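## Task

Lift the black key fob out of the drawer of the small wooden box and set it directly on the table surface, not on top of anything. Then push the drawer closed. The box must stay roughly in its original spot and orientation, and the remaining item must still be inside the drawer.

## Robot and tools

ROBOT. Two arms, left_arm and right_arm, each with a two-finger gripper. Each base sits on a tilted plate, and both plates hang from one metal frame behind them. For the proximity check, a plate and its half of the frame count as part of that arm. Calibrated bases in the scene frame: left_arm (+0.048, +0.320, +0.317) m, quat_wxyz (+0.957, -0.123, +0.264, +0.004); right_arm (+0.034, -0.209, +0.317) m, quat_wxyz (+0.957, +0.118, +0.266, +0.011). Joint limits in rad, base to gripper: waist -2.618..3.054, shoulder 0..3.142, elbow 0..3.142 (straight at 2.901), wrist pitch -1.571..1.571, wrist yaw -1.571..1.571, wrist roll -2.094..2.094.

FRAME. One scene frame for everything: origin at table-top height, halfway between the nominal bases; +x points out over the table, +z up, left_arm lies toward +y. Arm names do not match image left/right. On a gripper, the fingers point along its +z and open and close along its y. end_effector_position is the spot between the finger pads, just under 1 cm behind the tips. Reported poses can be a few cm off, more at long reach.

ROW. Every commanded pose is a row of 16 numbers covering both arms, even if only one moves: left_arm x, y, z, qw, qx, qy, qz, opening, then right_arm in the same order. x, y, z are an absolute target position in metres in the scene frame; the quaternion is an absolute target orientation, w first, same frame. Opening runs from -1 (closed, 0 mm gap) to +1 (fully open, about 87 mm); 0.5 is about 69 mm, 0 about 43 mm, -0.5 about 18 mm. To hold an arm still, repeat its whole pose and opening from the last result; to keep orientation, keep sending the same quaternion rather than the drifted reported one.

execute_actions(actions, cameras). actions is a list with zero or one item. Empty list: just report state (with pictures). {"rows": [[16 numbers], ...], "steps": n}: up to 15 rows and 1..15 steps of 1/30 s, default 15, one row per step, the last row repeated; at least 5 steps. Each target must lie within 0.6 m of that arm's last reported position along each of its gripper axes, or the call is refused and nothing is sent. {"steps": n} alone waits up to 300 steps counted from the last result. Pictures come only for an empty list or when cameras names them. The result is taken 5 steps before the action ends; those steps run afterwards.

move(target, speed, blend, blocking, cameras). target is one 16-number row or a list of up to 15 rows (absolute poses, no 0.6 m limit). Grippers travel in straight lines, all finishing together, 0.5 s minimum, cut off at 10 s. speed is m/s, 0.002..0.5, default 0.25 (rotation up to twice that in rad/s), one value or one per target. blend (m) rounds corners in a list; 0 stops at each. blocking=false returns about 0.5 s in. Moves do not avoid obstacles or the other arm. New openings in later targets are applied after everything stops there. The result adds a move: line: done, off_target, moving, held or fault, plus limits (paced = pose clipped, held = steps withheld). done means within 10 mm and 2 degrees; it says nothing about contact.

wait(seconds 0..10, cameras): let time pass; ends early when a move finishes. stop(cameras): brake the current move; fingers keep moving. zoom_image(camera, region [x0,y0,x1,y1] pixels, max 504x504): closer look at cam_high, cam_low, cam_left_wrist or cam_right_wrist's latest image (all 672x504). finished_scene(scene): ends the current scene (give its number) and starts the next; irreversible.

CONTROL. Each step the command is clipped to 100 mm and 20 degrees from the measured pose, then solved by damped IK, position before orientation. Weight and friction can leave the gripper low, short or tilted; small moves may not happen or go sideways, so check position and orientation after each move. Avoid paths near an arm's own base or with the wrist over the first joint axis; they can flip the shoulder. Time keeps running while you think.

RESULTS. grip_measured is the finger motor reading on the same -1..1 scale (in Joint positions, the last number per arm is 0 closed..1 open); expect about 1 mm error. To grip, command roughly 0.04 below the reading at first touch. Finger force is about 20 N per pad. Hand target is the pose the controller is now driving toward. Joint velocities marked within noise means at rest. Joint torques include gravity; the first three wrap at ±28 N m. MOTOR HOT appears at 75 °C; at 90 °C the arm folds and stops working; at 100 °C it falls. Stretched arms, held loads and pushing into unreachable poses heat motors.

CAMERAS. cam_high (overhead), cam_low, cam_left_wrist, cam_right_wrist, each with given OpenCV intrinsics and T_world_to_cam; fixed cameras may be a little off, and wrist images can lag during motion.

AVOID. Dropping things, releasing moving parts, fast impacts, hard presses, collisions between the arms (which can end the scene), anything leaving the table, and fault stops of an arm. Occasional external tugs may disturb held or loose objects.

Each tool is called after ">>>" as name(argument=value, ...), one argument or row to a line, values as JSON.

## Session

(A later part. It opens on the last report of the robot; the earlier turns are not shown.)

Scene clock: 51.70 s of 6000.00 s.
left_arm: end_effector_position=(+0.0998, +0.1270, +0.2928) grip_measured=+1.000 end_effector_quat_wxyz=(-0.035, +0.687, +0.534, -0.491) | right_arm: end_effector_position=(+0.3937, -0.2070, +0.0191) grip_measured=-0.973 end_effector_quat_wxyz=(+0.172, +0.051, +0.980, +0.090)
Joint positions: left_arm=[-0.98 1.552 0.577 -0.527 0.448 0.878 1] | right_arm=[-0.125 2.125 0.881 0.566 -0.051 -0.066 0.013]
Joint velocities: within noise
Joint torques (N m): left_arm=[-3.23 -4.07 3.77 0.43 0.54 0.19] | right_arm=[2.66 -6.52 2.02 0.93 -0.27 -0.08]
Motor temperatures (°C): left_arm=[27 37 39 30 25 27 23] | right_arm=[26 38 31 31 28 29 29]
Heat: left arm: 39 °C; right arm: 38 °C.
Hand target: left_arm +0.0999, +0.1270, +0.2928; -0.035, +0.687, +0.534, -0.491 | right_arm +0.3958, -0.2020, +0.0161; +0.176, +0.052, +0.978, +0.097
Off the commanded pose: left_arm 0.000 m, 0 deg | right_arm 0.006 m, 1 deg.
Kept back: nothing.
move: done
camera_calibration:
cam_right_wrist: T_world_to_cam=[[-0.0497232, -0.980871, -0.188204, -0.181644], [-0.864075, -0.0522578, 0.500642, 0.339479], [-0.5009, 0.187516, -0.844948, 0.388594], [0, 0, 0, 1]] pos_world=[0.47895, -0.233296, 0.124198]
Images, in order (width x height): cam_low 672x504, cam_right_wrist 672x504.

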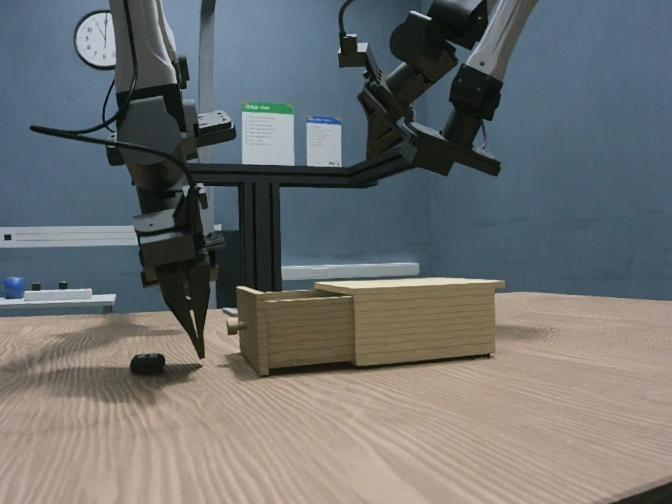

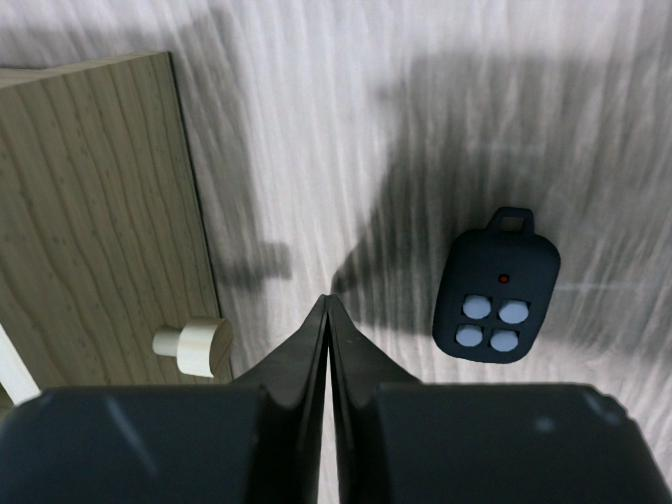

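>>> move(
  target=[0.0998,0.1270,0.2928,-0.035,0.687,0.534,-0.491,1, 0.402,-0.125,0.016,0.1762,0.0523,0.9782,0.0968,-1],
  speed=0.06,
)

Scene clock: 53.60 s of 6000.00 s.
left_arm: end_effector_position=(+0.0998, +0.1270, +0.2928) grip_measured=+1.000 end_effector_quat_wxyz=(-0.035, +0.687, +0.534, -0.491) | right_arm: end_effector_position=(+0.4001, -0.1544, +0.0182) grip_measured=-0.974 end_effector_quat_wxyz=(+0.173, +0.057, +0.982, +0.054)
Joint positions: left_arm=[-0.98 1.552 0.577 -0.527 0.448 0.878 1] | right_arm=[0.056 2.179 0.917 0.585 0.163 0.046 0.013]
Joint velocities: within noise
Joint torques (N m): left_arm=[-3.23 -4.08 3.85 0.44 0.55 0.19] | right_arm=[6.65 -5.61 2.69 1 -0.73 0.1]
Motor temperatures (°C): left_arm=[27 37 39 30 25 27 23] | right_arm=[26 37 31 31 28 29 29]
Heat: left arm: 39 °C; right arm: 37 °C.
Hand target: left_arm +0.0999, +0.1270, +0.2928; -0.035, +0.687, +0.534, -0.491 | right_arm +0.4009, -0.1258, +0.0177; +0.175, +0.052, +0.978, +0.096
Off the commanded pose: left_arm 0.000 m, 0 deg | right_arm 0.030 m, 5 deg.
Kept back: nothing.
move: off_target (right_arm)
camera_calibration:
cam_right_wrist: T_world_to_cam=[[-0.0740118, -0.990027, -0.11987, -0.122886], [-0.863057, 0.00336435, 0.505096, 0.356283], [-0.499655, 0.140837, -0.854699, 0.373674], [0, 0, 0, 1]] pos_world=[0.485106, -0.175487, 0.124691]

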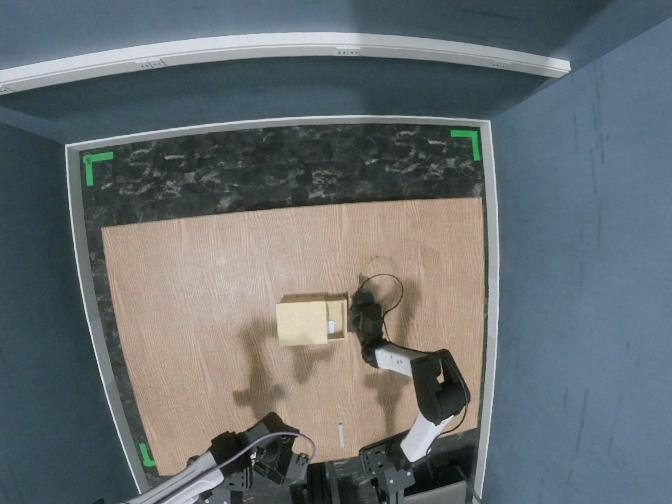

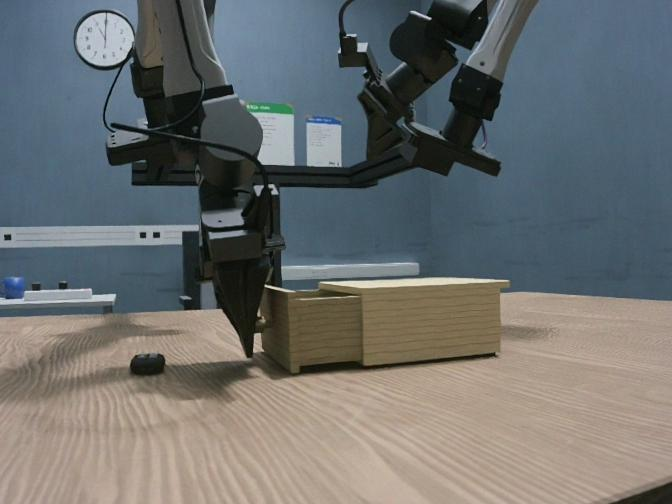

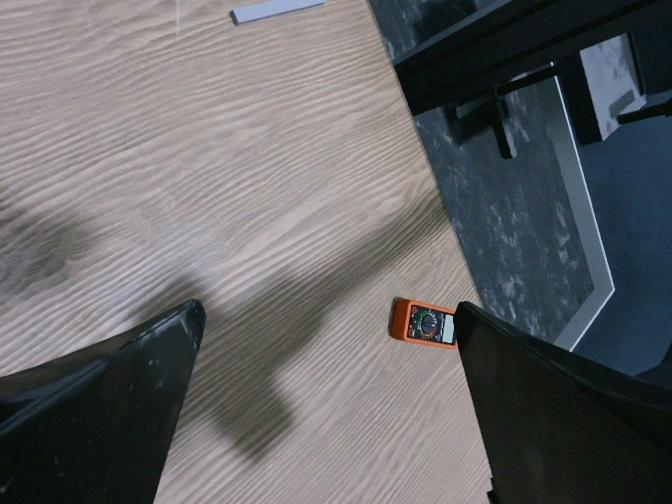

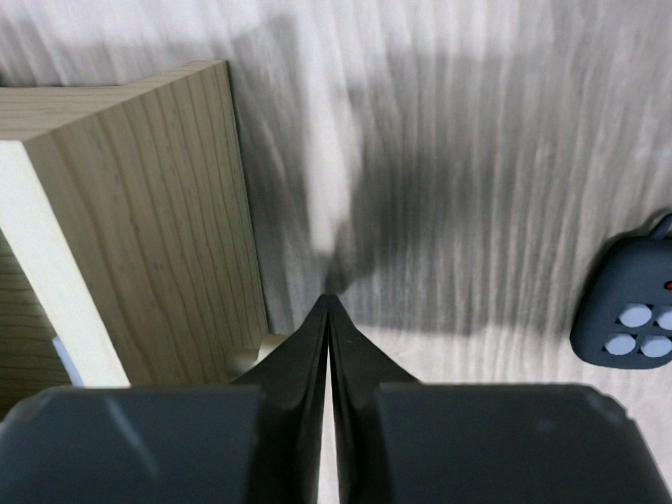

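>>> move(
  target=[
    [0.25,0.22,0.27,0.17,0,0.985,0,-1, 0.400,-0.165,0.018,0.1762,0.0523,0.9782,0.0968,-1],
    [0.39,0.16,0.16,0.17,0,0.985,0,-1, 0.400,-0.165,0.018,0.1762,0.0523,0.9782,0.0968,-1],
  ],
  speed=0.2,
  blend=[0.04,0],
)

Scene clock: 60.73 s of 6000.00 s.
left_arm: end_effector_position=(+0.3862, +0.1621, +0.1641) grip_measured=-0.993 end_effector_quat_wxyz=(+0.171, +0.000, +0.985, +0.006) | right_arm: end_effector_position=(+0.3968, -0.1605, +0.0149) grip_measured=-0.974 end_effector_quat_wxyz=(+0.169, +0.053, +0.979, +0.096)
Joint positions: left_arm=[-0.601 1.839 0.878 0.092 -0.647 -0.304 0.003] | right_arm=[-0.006 2.18 0.911 0.586 0.031 0.015 0.013]
Joint velocities: within noise
Joint torques (N m): left_arm=[-3.37 -6.52 4.86 1.27 0.06 0.23] | right_arm=[1.85 -8.77 0.44 0.87 -0.24 -0.24]
Motor temperatures (°C): left_arm=[27 37 39 30 25 27 23] | right_arm=[26 37 31 31 28 29 29]
Heat: left arm: 39 °C; right arm: 37 °C.
Hand target: left_arm +0.3899, +0.1601, +0.1601; +0.170, +0.000, +0.985, +0.000 | right_arm +0.3999, -0.1650, +0.0179; +0.176, +0.052, +0.978, +0.097
Off the commanded pose: left_arm 0.006 m, 1 deg | right_arm 0.006 m, 1 deg.
Kept back: nothing.
move: done
camera_calibration:
cam_left_wrist: T_world_to_cam=[[0.00328276, -0.999694, -0.0245223, 0.162821], [-0.874836, -0.01475, 0.484195, 0.28542], [-0.484409, 0.0198635, -0.874616, 0.468298], [0, 0, 0, 1]] pos_world=[0.476008, 0.157679, 0.275374]
cam_right_wrist: T_world_to_cam=[[-0.0512765, -0.978251, -0.200987, -0.135467], [-0.861931, -0.058301, 0.503662, 0.344856], [-0.504426, 0.199063, -0.840195, 0.381114], [0, 0, 0, 1]] pos_world=[0.482539, -0.188281, 0.119292]

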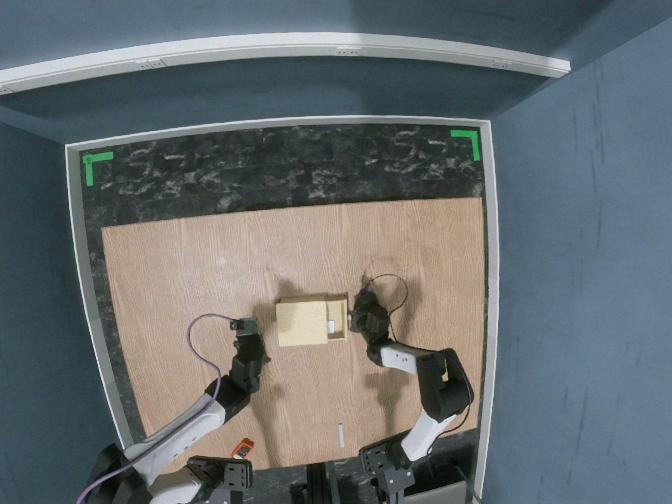

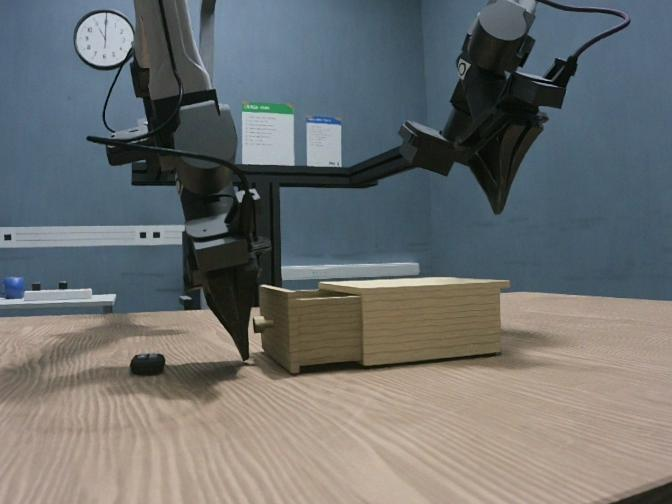

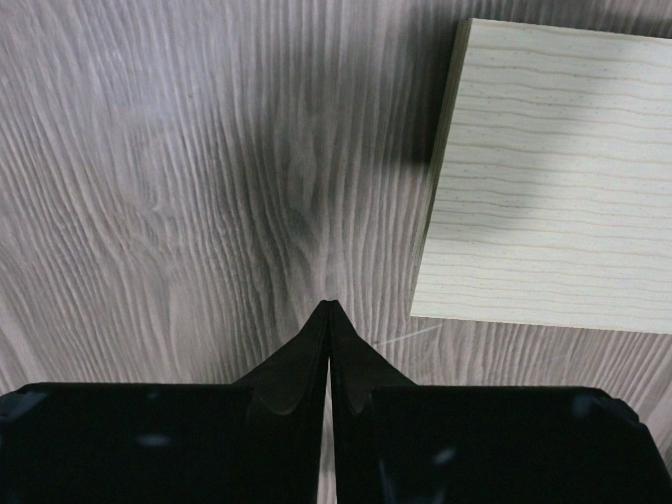

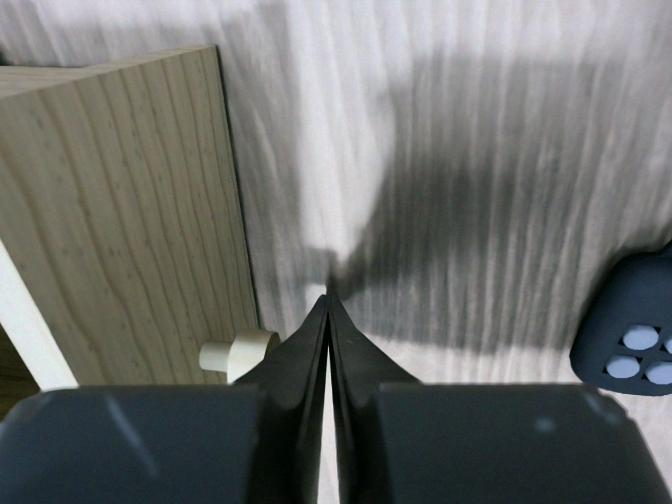

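>>> move(
  target=[
    [0.409,0.145,0.09,0.1675,0.0114,0.9765,-0.1344,-1, 0.400,-0.165,0.018,0.1762,0.0523,0.9782,0.0968,-1],
    [0.409,0.131,0.024,0.1675,0.0114,0.9765,-0.1344,-1, 0.400,-0.165,0.018,0.1762,0.0523,0.9782,0.0968,-1],
  ],
  speed=0.12,
  blend=[0.02,0],
  cameras=["cam_left_wrist","cam_low"],
)

Scene clock: 63.87 s of 6000.00 s.
left_arm: end_effector_position=(+0.4082, +0.1297, +0.0291) grip_measured=-0.993 end_effector_quat_wxyz=(+0.167, +0.011, +0.977, -0.131) | right_arm: end_effector_position=(+0.3968, -0.1605, +0.0149) grip_measured=-0.974 end_effector_quat_wxyz=(+0.169, +0.053, +0.979, +0.096)
Joint positions: left_arm=[-0.366 2.314 1.059 0.523 -0.212 -0.118 0.003] | right_arm=[-0.006 2.18 0.911 0.586 0.03 0.015 0.013]
Joint velocities: within noise
Joint torques (N m): left_arm=[-3.7 -8.13 2.56 1.4 0.28 0.25] | right_arm=[2 -8.77 0.38 0.87 -0.25 -0.27]
Motor temperatures (°C): left_arm=[27 38 39 30 25 27 23] | right_arm=[26 37 31 31 28 29 29]
Heat: left arm: 39 °C; right arm: 37 °C.
Hand target: left_arm +0.4090, +0.1310, +0.0242; +0.168, +0.011, +0.977, -0.134 | right_arm +0.3999, -0.1650, +0.0179; +0.176, +0.052, +0.978, +0.097
Off the commanded pose: left_arm 0.005 m, 0 deg | right_arm 0.006 m, 1 deg.
Kept back: nothing.
move: done
camera_calibration:
cam_left_wrist: T_world_to_cam=[[-0.0644187, -0.968815, 0.239267, 0.142991], [-0.867209, 0.17298, 0.466933, 0.342604], [-0.49376, -0.177415, -0.851308, 0.390189], [0, 0, 0, 1]] pos_world=[0.49898, 0.148493, 0.137986]
Images, in order (width x height): cam_low 672x504, cam_left_wrist 672x504.

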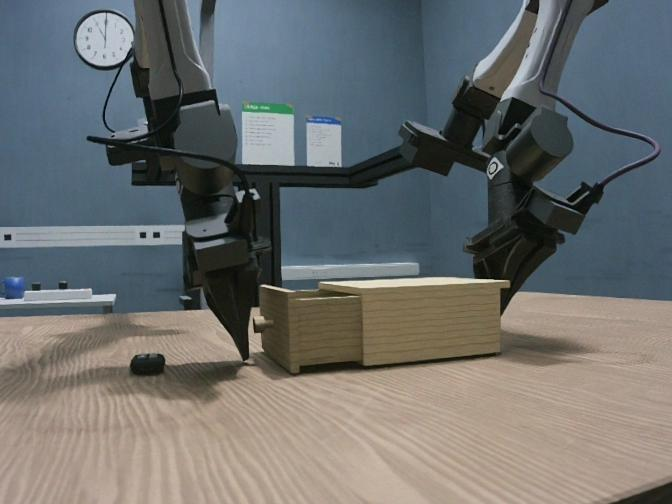

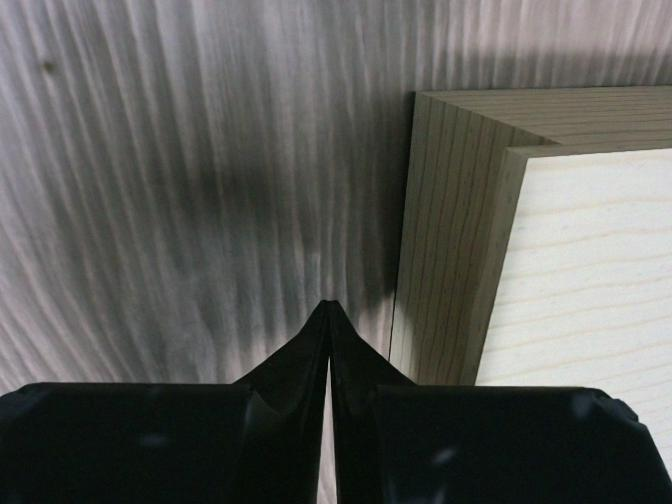

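>>> move(
  target=[0.409,0.119,0.024,0.1675,0.0114,0.9765,-0.1344,-1, 0.400,-0.165,0.018,0.1762,0.0523,0.9782,0.0968,-1],
  speed=0.04,
  cameras=["cam_left_wrist"],
)

Scene clock: 64.93 s of 6000.00 s.
left_arm: end_effector_position=(+0.4129, +0.1228, +0.0282) grip_measured=-0.993 end_effector_quat_wxyz=(+0.172, +0.012, +0.976, -0.135) | right_arm: end_effector_position=(+0.3968, -0.1605, +0.0149) grip_measured=-0.974 end_effector_quat_wxyz=(+0.169, +0.053, +0.979, +0.096)
Joint positions: left_arm=[-0.375 2.329 1.083 0.523 -0.212 -0.121 0.003] | right_arm=[-0.006 2.18 0.911 0.586 0.03 0.015 0.013]
Joint velocities: within noise
Joint torques (N m): left_arm=[-5.5 -7.87 2.73 1.33 0.09 0.11] | right_arm=[1.95 -8.76 0.36 0.86 -0.25 -0.24]
Motor temperatures (°C): left_arm=[27 38 39 30 25 27 23] | right_arm=[26 37 31 31 28 29 29]
Heat: left arm: 39 °C; right arm: 37 °C.
Hand target: left_arm +0.4090, +0.1192, +0.0241; +0.168, +0.011, +0.977, -0.134 | right_arm +0.3999, -0.1650, +0.0179; +0.176, +0.052, +0.978, +0.097
Off the commanded pose: left_arm 0.007 m, 1 deg | right_arm 0.006 m, 1 deg.
Kept back: nothing.
move: done
camera_calibration:
cam_left_wrist: T_world_to_cam=[[-0.0674286, -0.96681, 0.246438, 0.137584], [-0.871567, 0.177299, 0.457096, 0.349813], [-0.485618, -0.183965, -0.854595, 0.388102], [0, 0, 0, 1]] pos_world=[0.502632, 0.142394, 0.137866]
Images, in order (width x height): cam_left_wrist 672x504.

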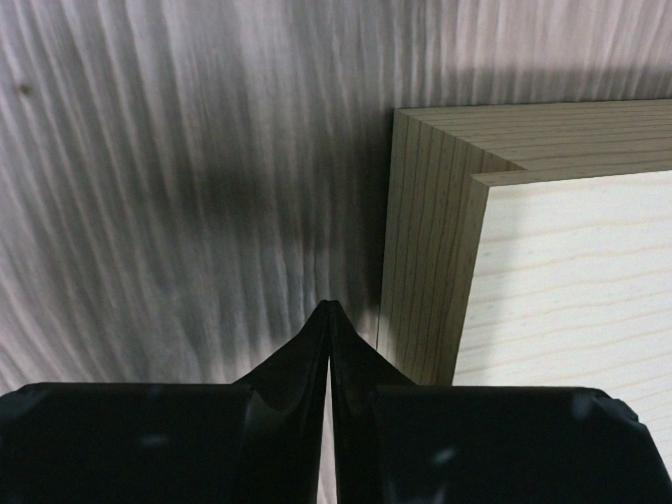

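>>> move(
  target=[0.406,0.113,0.024,0.1675,0.0114,0.9765,-0.1344,-1, 0.400,-0.165,0.018,0.1762,0.0523,0.9782,0.0968,-1],
  speed=0.03,
  cameras=["cam_left_wrist","cam_low"],
)

Scene clock: 65.87 s of 6000.00 s.
left_arm: end_effector_position=(+0.4074, +0.1162, +0.0278) grip_measured=-0.993 end_effector_quat_wxyz=(+0.168, +0.014, +0.976, -0.138) | right_arm: end_effector_position=(+0.3968, -0.1605, +0.0149) grip_measured=-0.974 end_effector_quat_wxyz=(+0.169, +0.053, +0.979, +0.096)
Joint positions: left_arm=[-0.389 2.339 1.083 0.523 -0.213 -0.131 0.003] | right_arm=[-0.006 2.18 0.911 0.586 0.03 0.015 0.013]
Joint velocities: within noise
Joint torques (N m): left_arm=[-5.72 -7.83 2.91 1.37 -0.01 0.07] | right_arm=[1.84 -8.85 0.42 0.88 -0.22 -0.25]
Motor temperatures (°C): left_arm=[27 39 39 30 25 27 23] | right_arm=[26 37 31 31 28 29 29]
Heat: left arm: 39 °C; right arm: 37 °C.
Hand target: left_arm +0.4059, +0.1131, +0.0241; +0.168, +0.011, +0.977, -0.134 | right_arm +0.3999, -0.1650, +0.0179; +0.176, +0.052, +0.978, +0.097
Off the commanded pose: left_arm 0.005 m, 1 deg | right_arm 0.006 m, 1 deg.
Kept back: nothing.
move: done
camera_calibration:
cam_left_wrist: T_world_to_cam=[[-0.0715947, -0.96475, 0.253244, 0.132271], [-0.86676, 0.185811, 0.462818, 0.343283], [-0.493559, -0.186367, -0.84951, 0.387223], [0, 0, 0, 1]] pos_world=[0.498131, 0.135988, 0.136575]
Images, in order (width x height): cam_low 672x504, cam_left_wrist 672x504.

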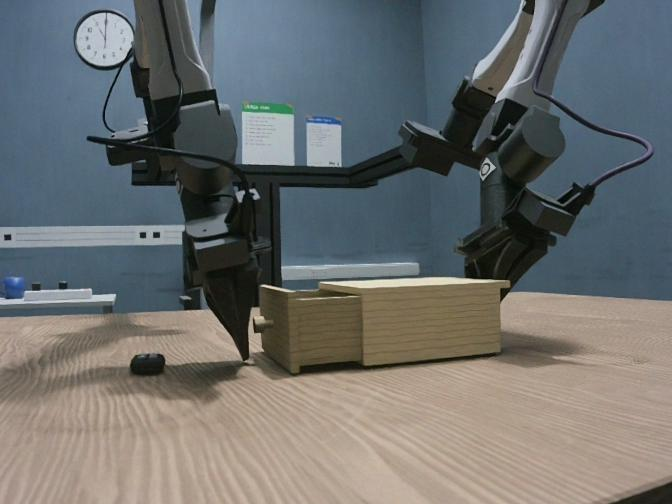

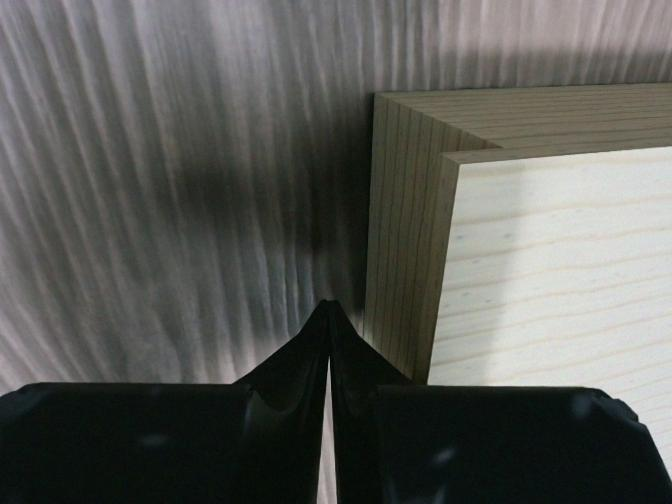

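>>> move(
  target=[0.406,0.106,0.024,0.1675,0.0114,0.9765,-0.1344,-1, 0.400,-0.165,0.018,0.1762,0.0523,0.9782,0.0968,-1],
  speed=0.03,
  cameras=["cam_left_wrist","cam_low"],
)

Scene clock: 66.80 s of 6000.00 s.
left_arm: end_effector_position=(+0.4104, +0.1169, +0.0262) grip_measured=-0.993 end_effector_quat_wxyz=(+0.172, +0.011, +0.977, -0.127) | right_arm: end_effector_position=(+0.3968, -0.1605, +0.0149) grip_measured=-0.974 end_effector_quat_wxyz=(+0.169, +0.053, +0.979, +0.096)
Joint positions: left_arm=[-0.394 2.347 1.096 0.523 -0.242 -0.133 0.003] | right_arm=[-0.006 2.18 0.911 0.586 0.03 0.015 0.013]
Joint velocities: within noise
Joint torques (N m): left_arm=[-6.71 -7.71 3.18 1.31 0.18 -0.02] | right_arm=[1.77 -8.88 0.31 0.89 -0.25 -0.27]
Motor temperatures (°C): left_arm=[27 39 39 30 25 27 23] | right_arm=[26 37 31 31 28 29 29]
Heat: left arm: 39 °C; right arm: 37 °C.
Hand target: left_arm +0.4058, +0.1062, +0.0243; +0.167, +0.011, +0.977, -0.134 | right_arm +0.3999, -0.1650, +0.0179; +0.176, +0.052, +0.978, +0.097
Off the commanded pose: left_arm 0.012 m, 1 deg | right_arm 0.006 m, 1 deg.
Kept back: nothing.
move: off_target (left_arm)
camera_calibration:
cam_left_wrist: T_world_to_cam=[[-0.064091, -0.970753, 0.231369, 0.131786], [-0.871922, 0.167249, 0.460196, 0.350861], [-0.485432, -0.172241, -0.85714, 0.382663], [0, 0, 0, 1]] pos_world=[0.500127, 0.135161, 0.13604]
Images, in order (width x height): cam_low 672x504, cam_left_wrist 672x504.

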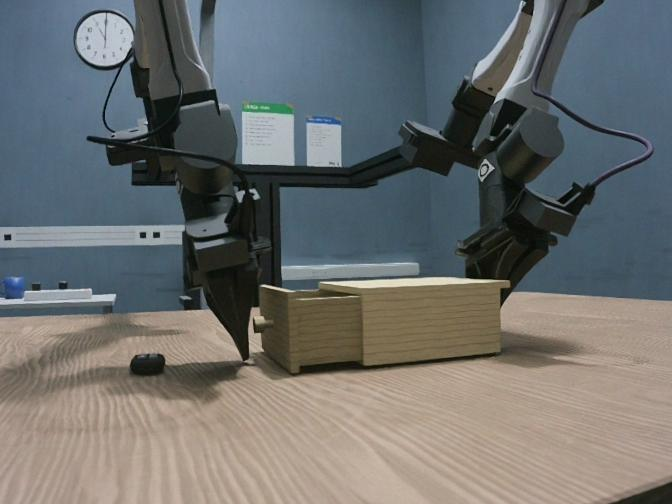

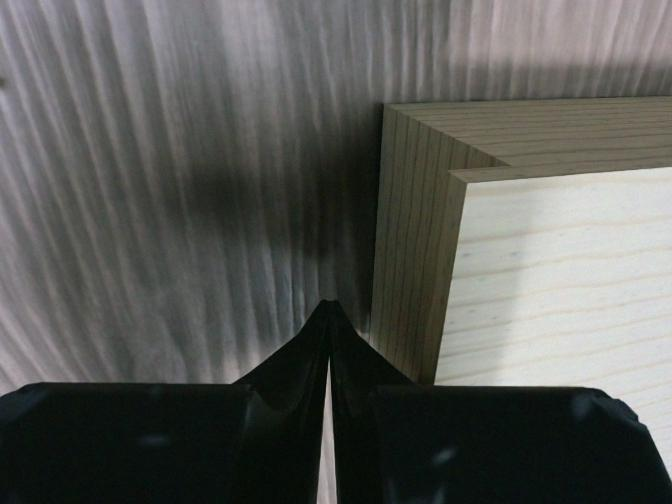

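>>> move(
  target=[0.406,0.104,0.024,0.1675,0.0114,0.9765,-0.1344,-1, 0.403,-0.11,0.018,0.1762,0.0523,0.9782,0.0968,-1],
  speed=0.05,
)

Scene clock: 68.37 s of 6000.00 s.
left_arm: end_effector_position=(+0.4104, +0.1172, +0.0262) grip_measured=-0.993 end_effector_quat_wxyz=(+0.171, +0.011, +0.977, -0.123) | right_arm: end_effector_position=(+0.3985, -0.1370, +0.0181) grip_measured=-0.974 end_effector_quat_wxyz=(+0.171, +0.056, +0.982, +0.061)
Joint positions: left_arm=[-0.397 2.347 1.098 0.518 -0.252 -0.134 0.003] | right_arm=[0.095 2.197 0.927 0.583 0.18 0.073 0.013]
Joint velocities: within noise
Joint torques (N m): left_arm=[-6.84 -7.51 3.32 1.33 0.2 -0.04] | right_arm=[6.97 -6.04 3.25 0.95 -0.55 0.07]
Motor temperatures (°C): left_arm=[27 39 39 31 25 27 23] | right_arm=[26 37 31 31 28 29 29]
Heat: left arm: 39 °C; right arm: 37 °C.
Hand target: left_arm +0.4057, +0.1043, +0.0245; +0.167, +0.011, +0.977, -0.134 | right_arm +0.4021, -0.1107, +0.0193; +0.176, +0.052, +0.978, +0.097
Off the commanded pose: left_arm 0.014 m, 1 deg | right_arm 0.027 m, 4 deg.
Kept back: nothing.
move: off_target (left_arm, right_arm)
camera_calibration:
cam_left_wrist: T_world_to_cam=[[-0.062318, -0.972597, 0.223988, 0.131751], [-0.8717, 0.162336, 0.46237, 0.351268], [-0.486061, -0.166436, -0.85793, 0.38242], [0, 0, 0, 1]] pos_world=[0.50029, 0.134766, 0.136163]
cam_right_wrist: T_world_to_cam=[[-0.0698491, -0.988648, -0.133025, -0.106966], [-0.861518, -0.00744128, 0.507672, 0.352819], [-0.502899, 0.150064, -0.851219, 0.372836], [0, 0, 0, 1]] pos_world=[0.483987, -0.159075, 0.12402]

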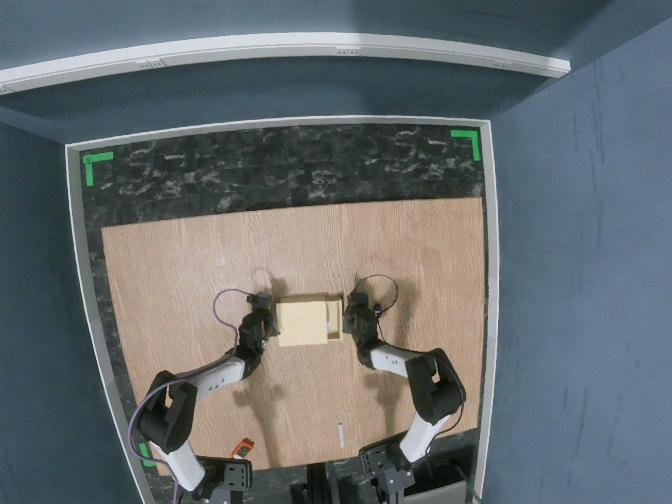

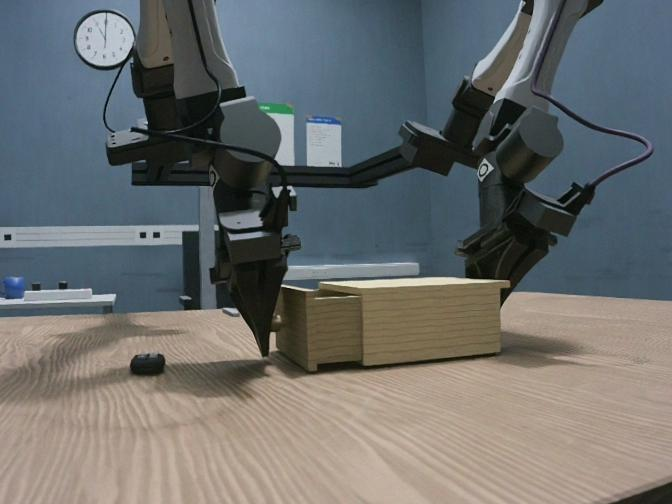

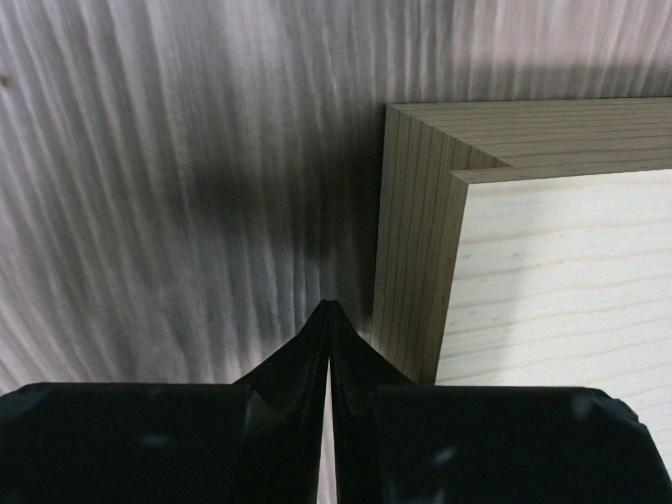

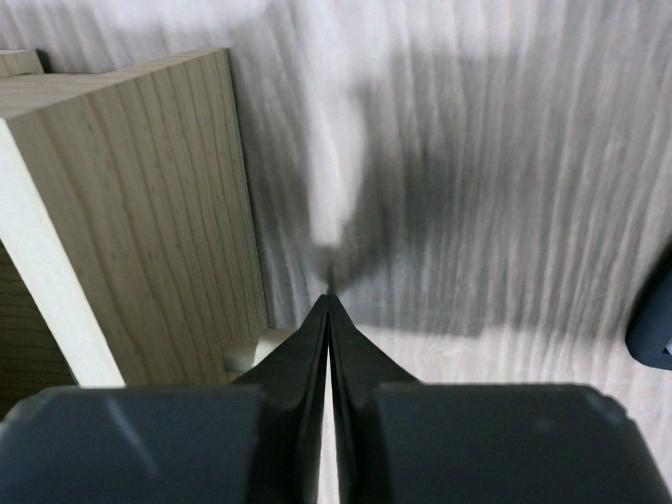

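>>> move(
  target=[0.406,0.104,0.024,0.1675,0.0114,0.9765,-0.1344,-1, 0.405,-0.08,0.016,0.1762,0.0523,0.9782,0.0968,-1],
  speed=0.05,
)

Scene clock: 69.53 s of 6000.00 s.
left_arm: end_effector_position=(+0.4105, +0.1173, +0.0262) grip_measured=-0.993 end_effector_quat_wxyz=(+0.171, +0.011, +0.977, -0.123) | right_arm: end_effector_position=(+0.4009, -0.1139, +0.0161) grip_measured=-0.974 end_effector_quat_wxyz=(+0.171, +0.058, +0.982, +0.049)
Joint positions: left_arm=[-0.397 2.347 1.099 0.517 -0.252 -0.134 0.003] | right_arm=[0.164 2.234 0.97 0.567 0.256 0.117 0.013]
Joint velocities: within noise
Joint torques (N m): left_arm=[-6.87 -7.51 3.29 1.34 0.2 -0.04] | right_arm=[7.97 -5.98 4.01 0.95 -0.7 0.15]
Motor temperatures (°C): left_arm=[27 40 39 31 25 27 23] | right_arm=[26 37 31 31 28 29 29]
Heat: left arm: 40 °C; right arm: 37 °C.
Hand target: left_arm +0.4058, +0.1043, +0.0245; +0.168, +0.011, +0.977, -0.134 | right_arm +0.4036, -0.0812, +0.0180; +0.175, +0.052, +0.978, +0.096
Off the commanded pose: left_arm 0.014 m, 1 deg | right_arm 0.034 m, 6 deg.
Kept back: nothing.
move: off_target (left_arm, right_arm)
camera_calibration:
cam_left_wrist: T_world_to_cam=[[-0.0621913, -0.972685, 0.223643, 0.131766], [-0.871742, 0.162051, 0.462391, 0.351405], [-0.486002, -0.166202, -0.858009, 0.382427], [0, 0, 0, 1]] pos_world=[0.500389, 0.134781, 0.136171]
cam_right_wrist: T_world_to_cam=[[-0.0770445, -0.990814, -0.111137, -0.0819131], [-0.860467, 0.00976948, 0.509412, 0.357552], [-0.503647, 0.134877, -0.853316, 0.367453], [0, 0, 0, 1]] pos_world=[0.486417, -0.134215, 0.122308]

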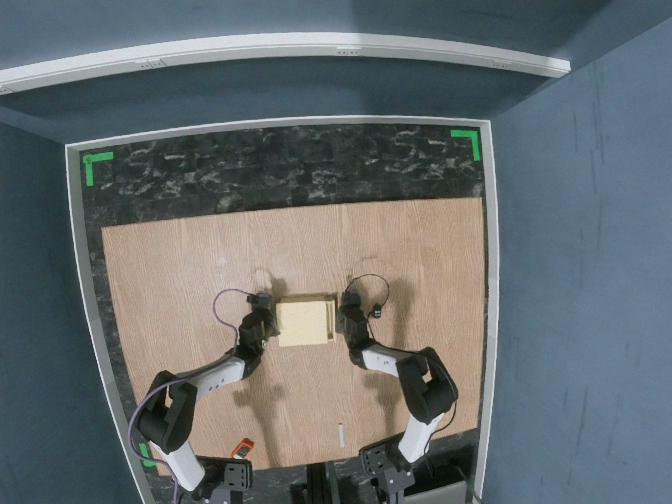

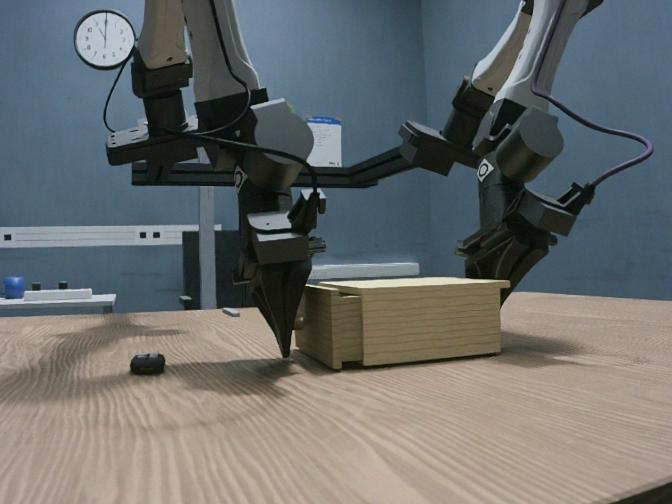

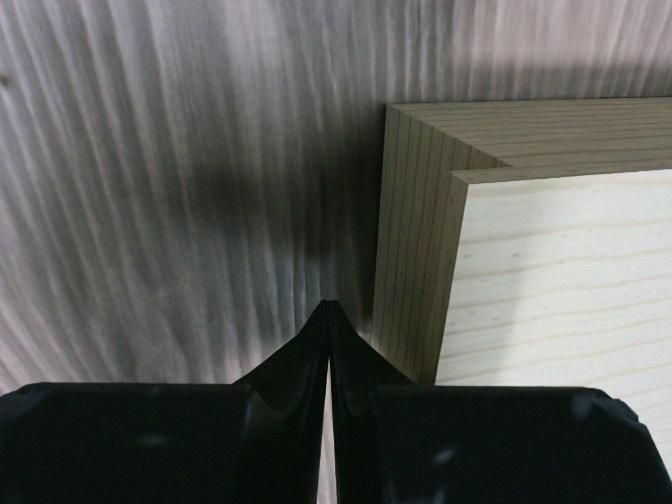

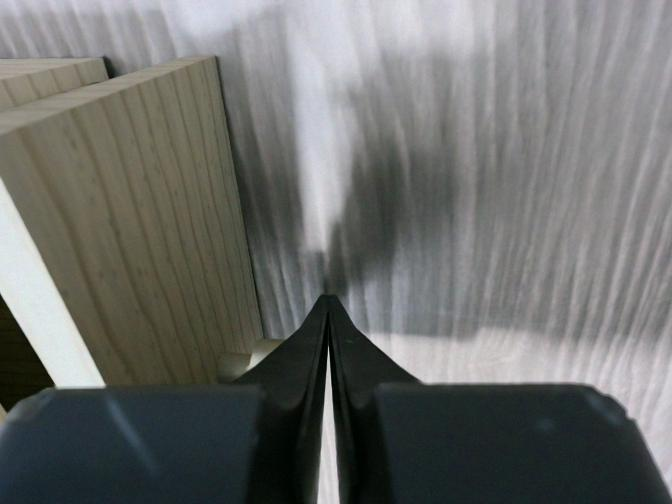

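>>> move(
  target=[0.406,0.104,0.024,0.1675,0.0114,0.9765,-0.1344,-1,0.406,-0.058,0.016,0.1762,0.0523,0.9782,0.0968,-1],
  speed=0.05,
  cameras=["cam_low","cam_high","cam_right_wrist"],
)

Scene clock: 71.03 s of 6000.00 s.
left_arm: end_effector_position=(+0.4105, +0.1173, +0.0262) grip_measured=-0.993 end_effector_quat_wxyz=(+0.171, +0.011, +0.977, -0.123) | right_arm: end_effector_position=(+0.4021, -0.0950, +0.0157) grip_measured=-0.974 end_effector_quat_wxyz=(+0.170, +0.058, +0.983, +0.045)
Joint positions: left_arm=[-0.397 2.347 1.099 0.517 -0.252 -0.134 0.003] | right_arm=[0.215 2.261 1.005 0.548 0.303 0.15 0.013]
Joint velocities: within noise
Joint torques (N m): left_arm=[-6.82 -7.54 3.29 1.35 0.2 -0.04] | right_arm=[8.49 -6 4.07 0.99 -0.72 0.11]
Motor temperatures (°C): left_arm=[27 40 39 31 25 27 23] | right_arm=[26 37 31 31 28 29 29]
Heat: left arm: 40 °C; right arm: 37 °C.
Hand target: left_arm +0.4058, +0.1043, +0.0245; +0.168, +0.011, +0.977, -0.134 | right_arm +0.4044, -0.0594, +0.0184; +0.175, +0.052, +0.978, +0.096
Off the commanded pose: left_arm 0.014 m, 1 deg | right_arm 0.037 m, 6 deg.
Kept back: nothing.
move: off_target (left_arm, right_arm)
camera_calibration:
cam_right_wrist: T_world_to_cam=[[-0.0784482, -0.991637, -0.102477, -0.0628], [-0.859909, 0.0153009, 0.510218, 0.358902], [-0.504383, 0.128146, -0.853918, 0.364872], [0, 0, 0, 1]] pos_world=[0.487732, -0.114523, 0.122017]
Images, in order (width x height): cam_high 672x504, cam_low 672x504, cam_right_wrist 672x504.

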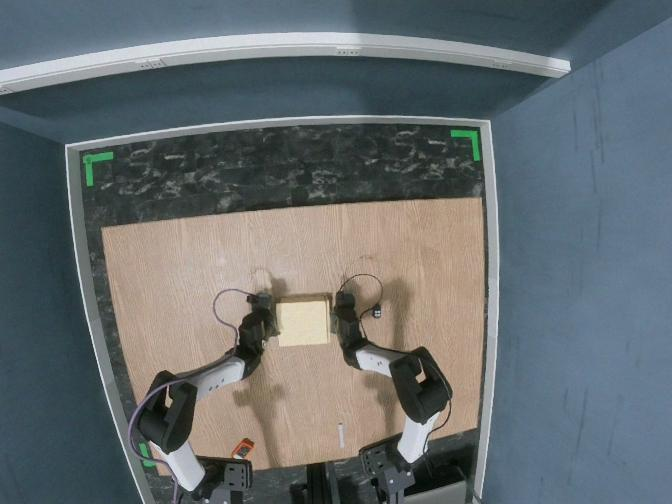

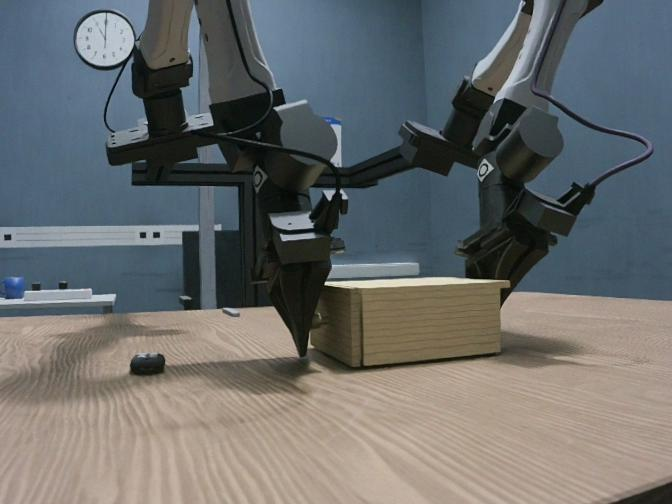

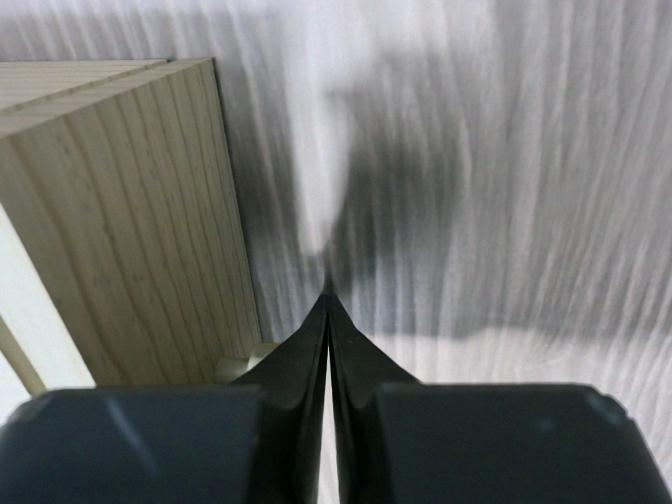

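>>> zoom_image(
  camera="cam_low",
  region=[280, 250, 520, 400],
)

>>> zoom_image(
  camera="cam_high",
  region=[220, 260, 400, 380],
)

Scaled by 2.100 from the camera's 672x504 image, which has a finer 960x720 frame.

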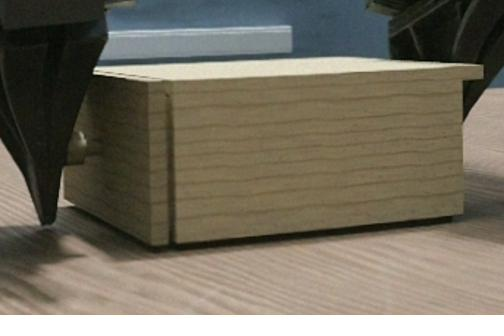

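Scaled by 2.800 from the camera's 672x504 image, which has a finer 960x720 frame.

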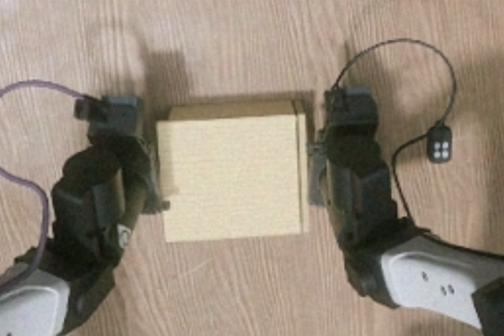

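>>> move(
  target=[0.406,0.104,0.024,0.1675,0.0114,0.9765,-0.1344,-1,0.407,-0.046,0.016,0.1762,0.0523,0.9782,0.0968,-1],
  speed=0.04,
  cameras=["cam_low","cam_high","cam_right_wrist"],
)

>>> zoom_image(
  camera="cam_low",
  region=[280, 250, 520, 400],
)

>>> zoom_image(
  camera="cam_right_wrist",
  region=[0, 30, 300, 400],
)

Scene clock: 72.07 s of 6000.00 s.
left_arm: end_effector_position=(+0.4105, +0.1173, +0.0262) grip_measured=-0.993 end_effector_quat_wxyz=(+0.171, +0.011, +0.977, -0.123) | right_arm: end_effector_position=(+0.4019, -0.0959, +0.0161) grip_measured=-0.974 end_effector_quat_wxyz=(+0.168, +0.061, +0.984, +0.024)
Joint positions: left_arm=[-0.397 2.347 1.099 0.517 -0.252 -0.134 0.003] | right_arm=[0.232 2.265 1.018 0.527 0.358 0.163 0.013]
Joint velocities: within noise
Joint torques (N m): left_arm=[-6.87 -7.51 3.26 1.34 0.21 -0.05] | right_arm=[9.76 -5.68 4.46 1.02 -1.05 0.2]
Motor temperatures (°C): left_arm=[27 41 39 31 25 27 23] | right_arm=[26 37 31 31 28 29 29]
Heat: left arm: 41 °C; right arm: 37 °C.
Hand target: left_arm +0.4058, +0.1043, +0.0245; +0.168, +0.011, +0.977, -0.134 | right_arm +0.4043, -0.0483, +0.0204; +0.174, +0.052, +0.979, +0.096
Off the commanded pose: left_arm 0.014 m, 1 deg | right_arm 0.050 m, 9 deg.
Kept back: nothing.
move: off_target (left_arm, right_arm)
camera_calibration:
cam_right_wrist: T_world_to_cam=[[-0.0919827, -0.993842, -0.0617799, -0.0590882], [-0.856045, 0.0472317, 0.514739, 0.360019], [-0.508651, 0.100233, -0.855118, 0.364249], [0, 0, 0, 1]] pos_world=[0.488034, -0.112239, 0.12251]
Images, in order (width x height): cam_high 672x504, cam_low 672x504, cam_right_wrist 672x504.

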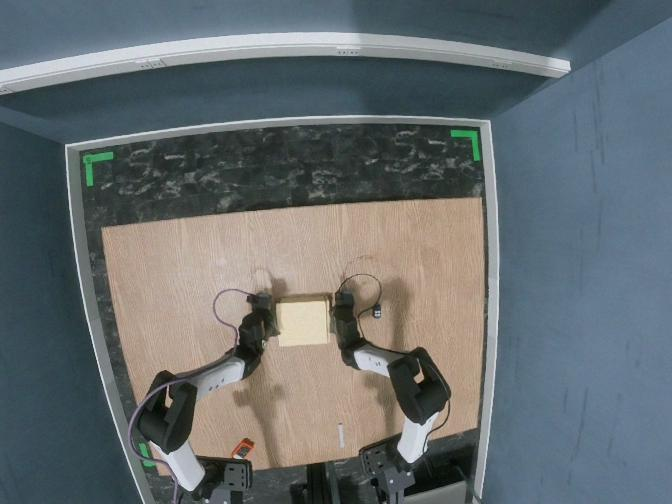

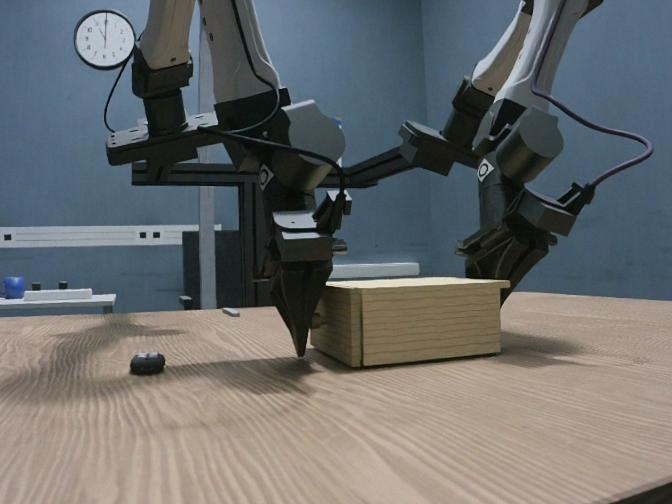

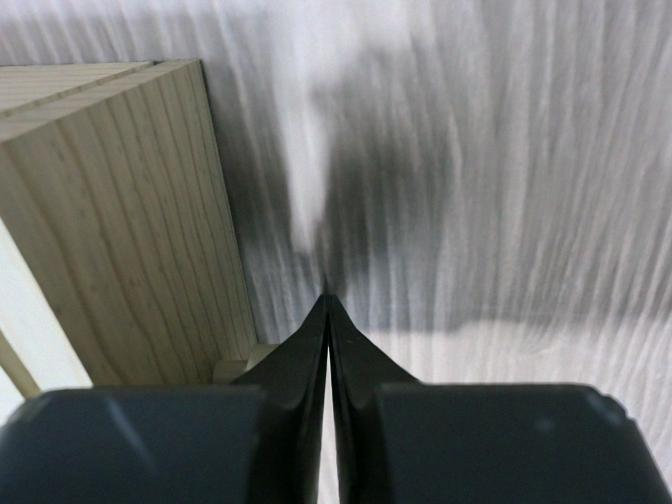

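Scaled by 2.100 from the camera's 672x504 image, which has a finer 960x720 frame.

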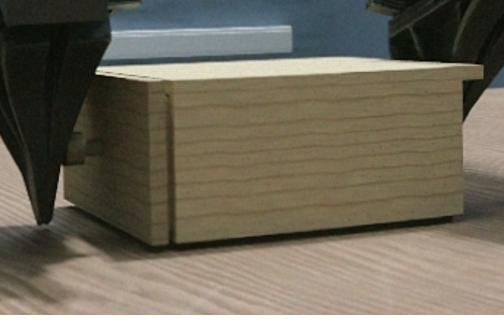

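Scaled by 1.362 from the camera's 672x504 image, which has a finer 960x720 frame.

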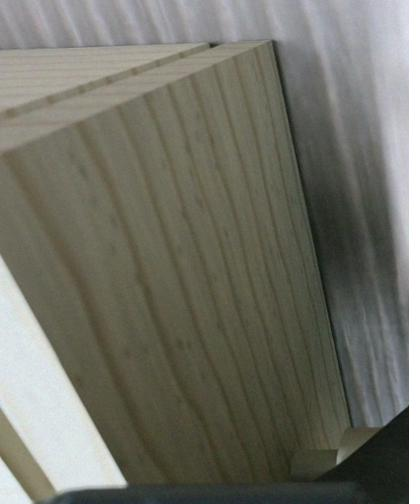

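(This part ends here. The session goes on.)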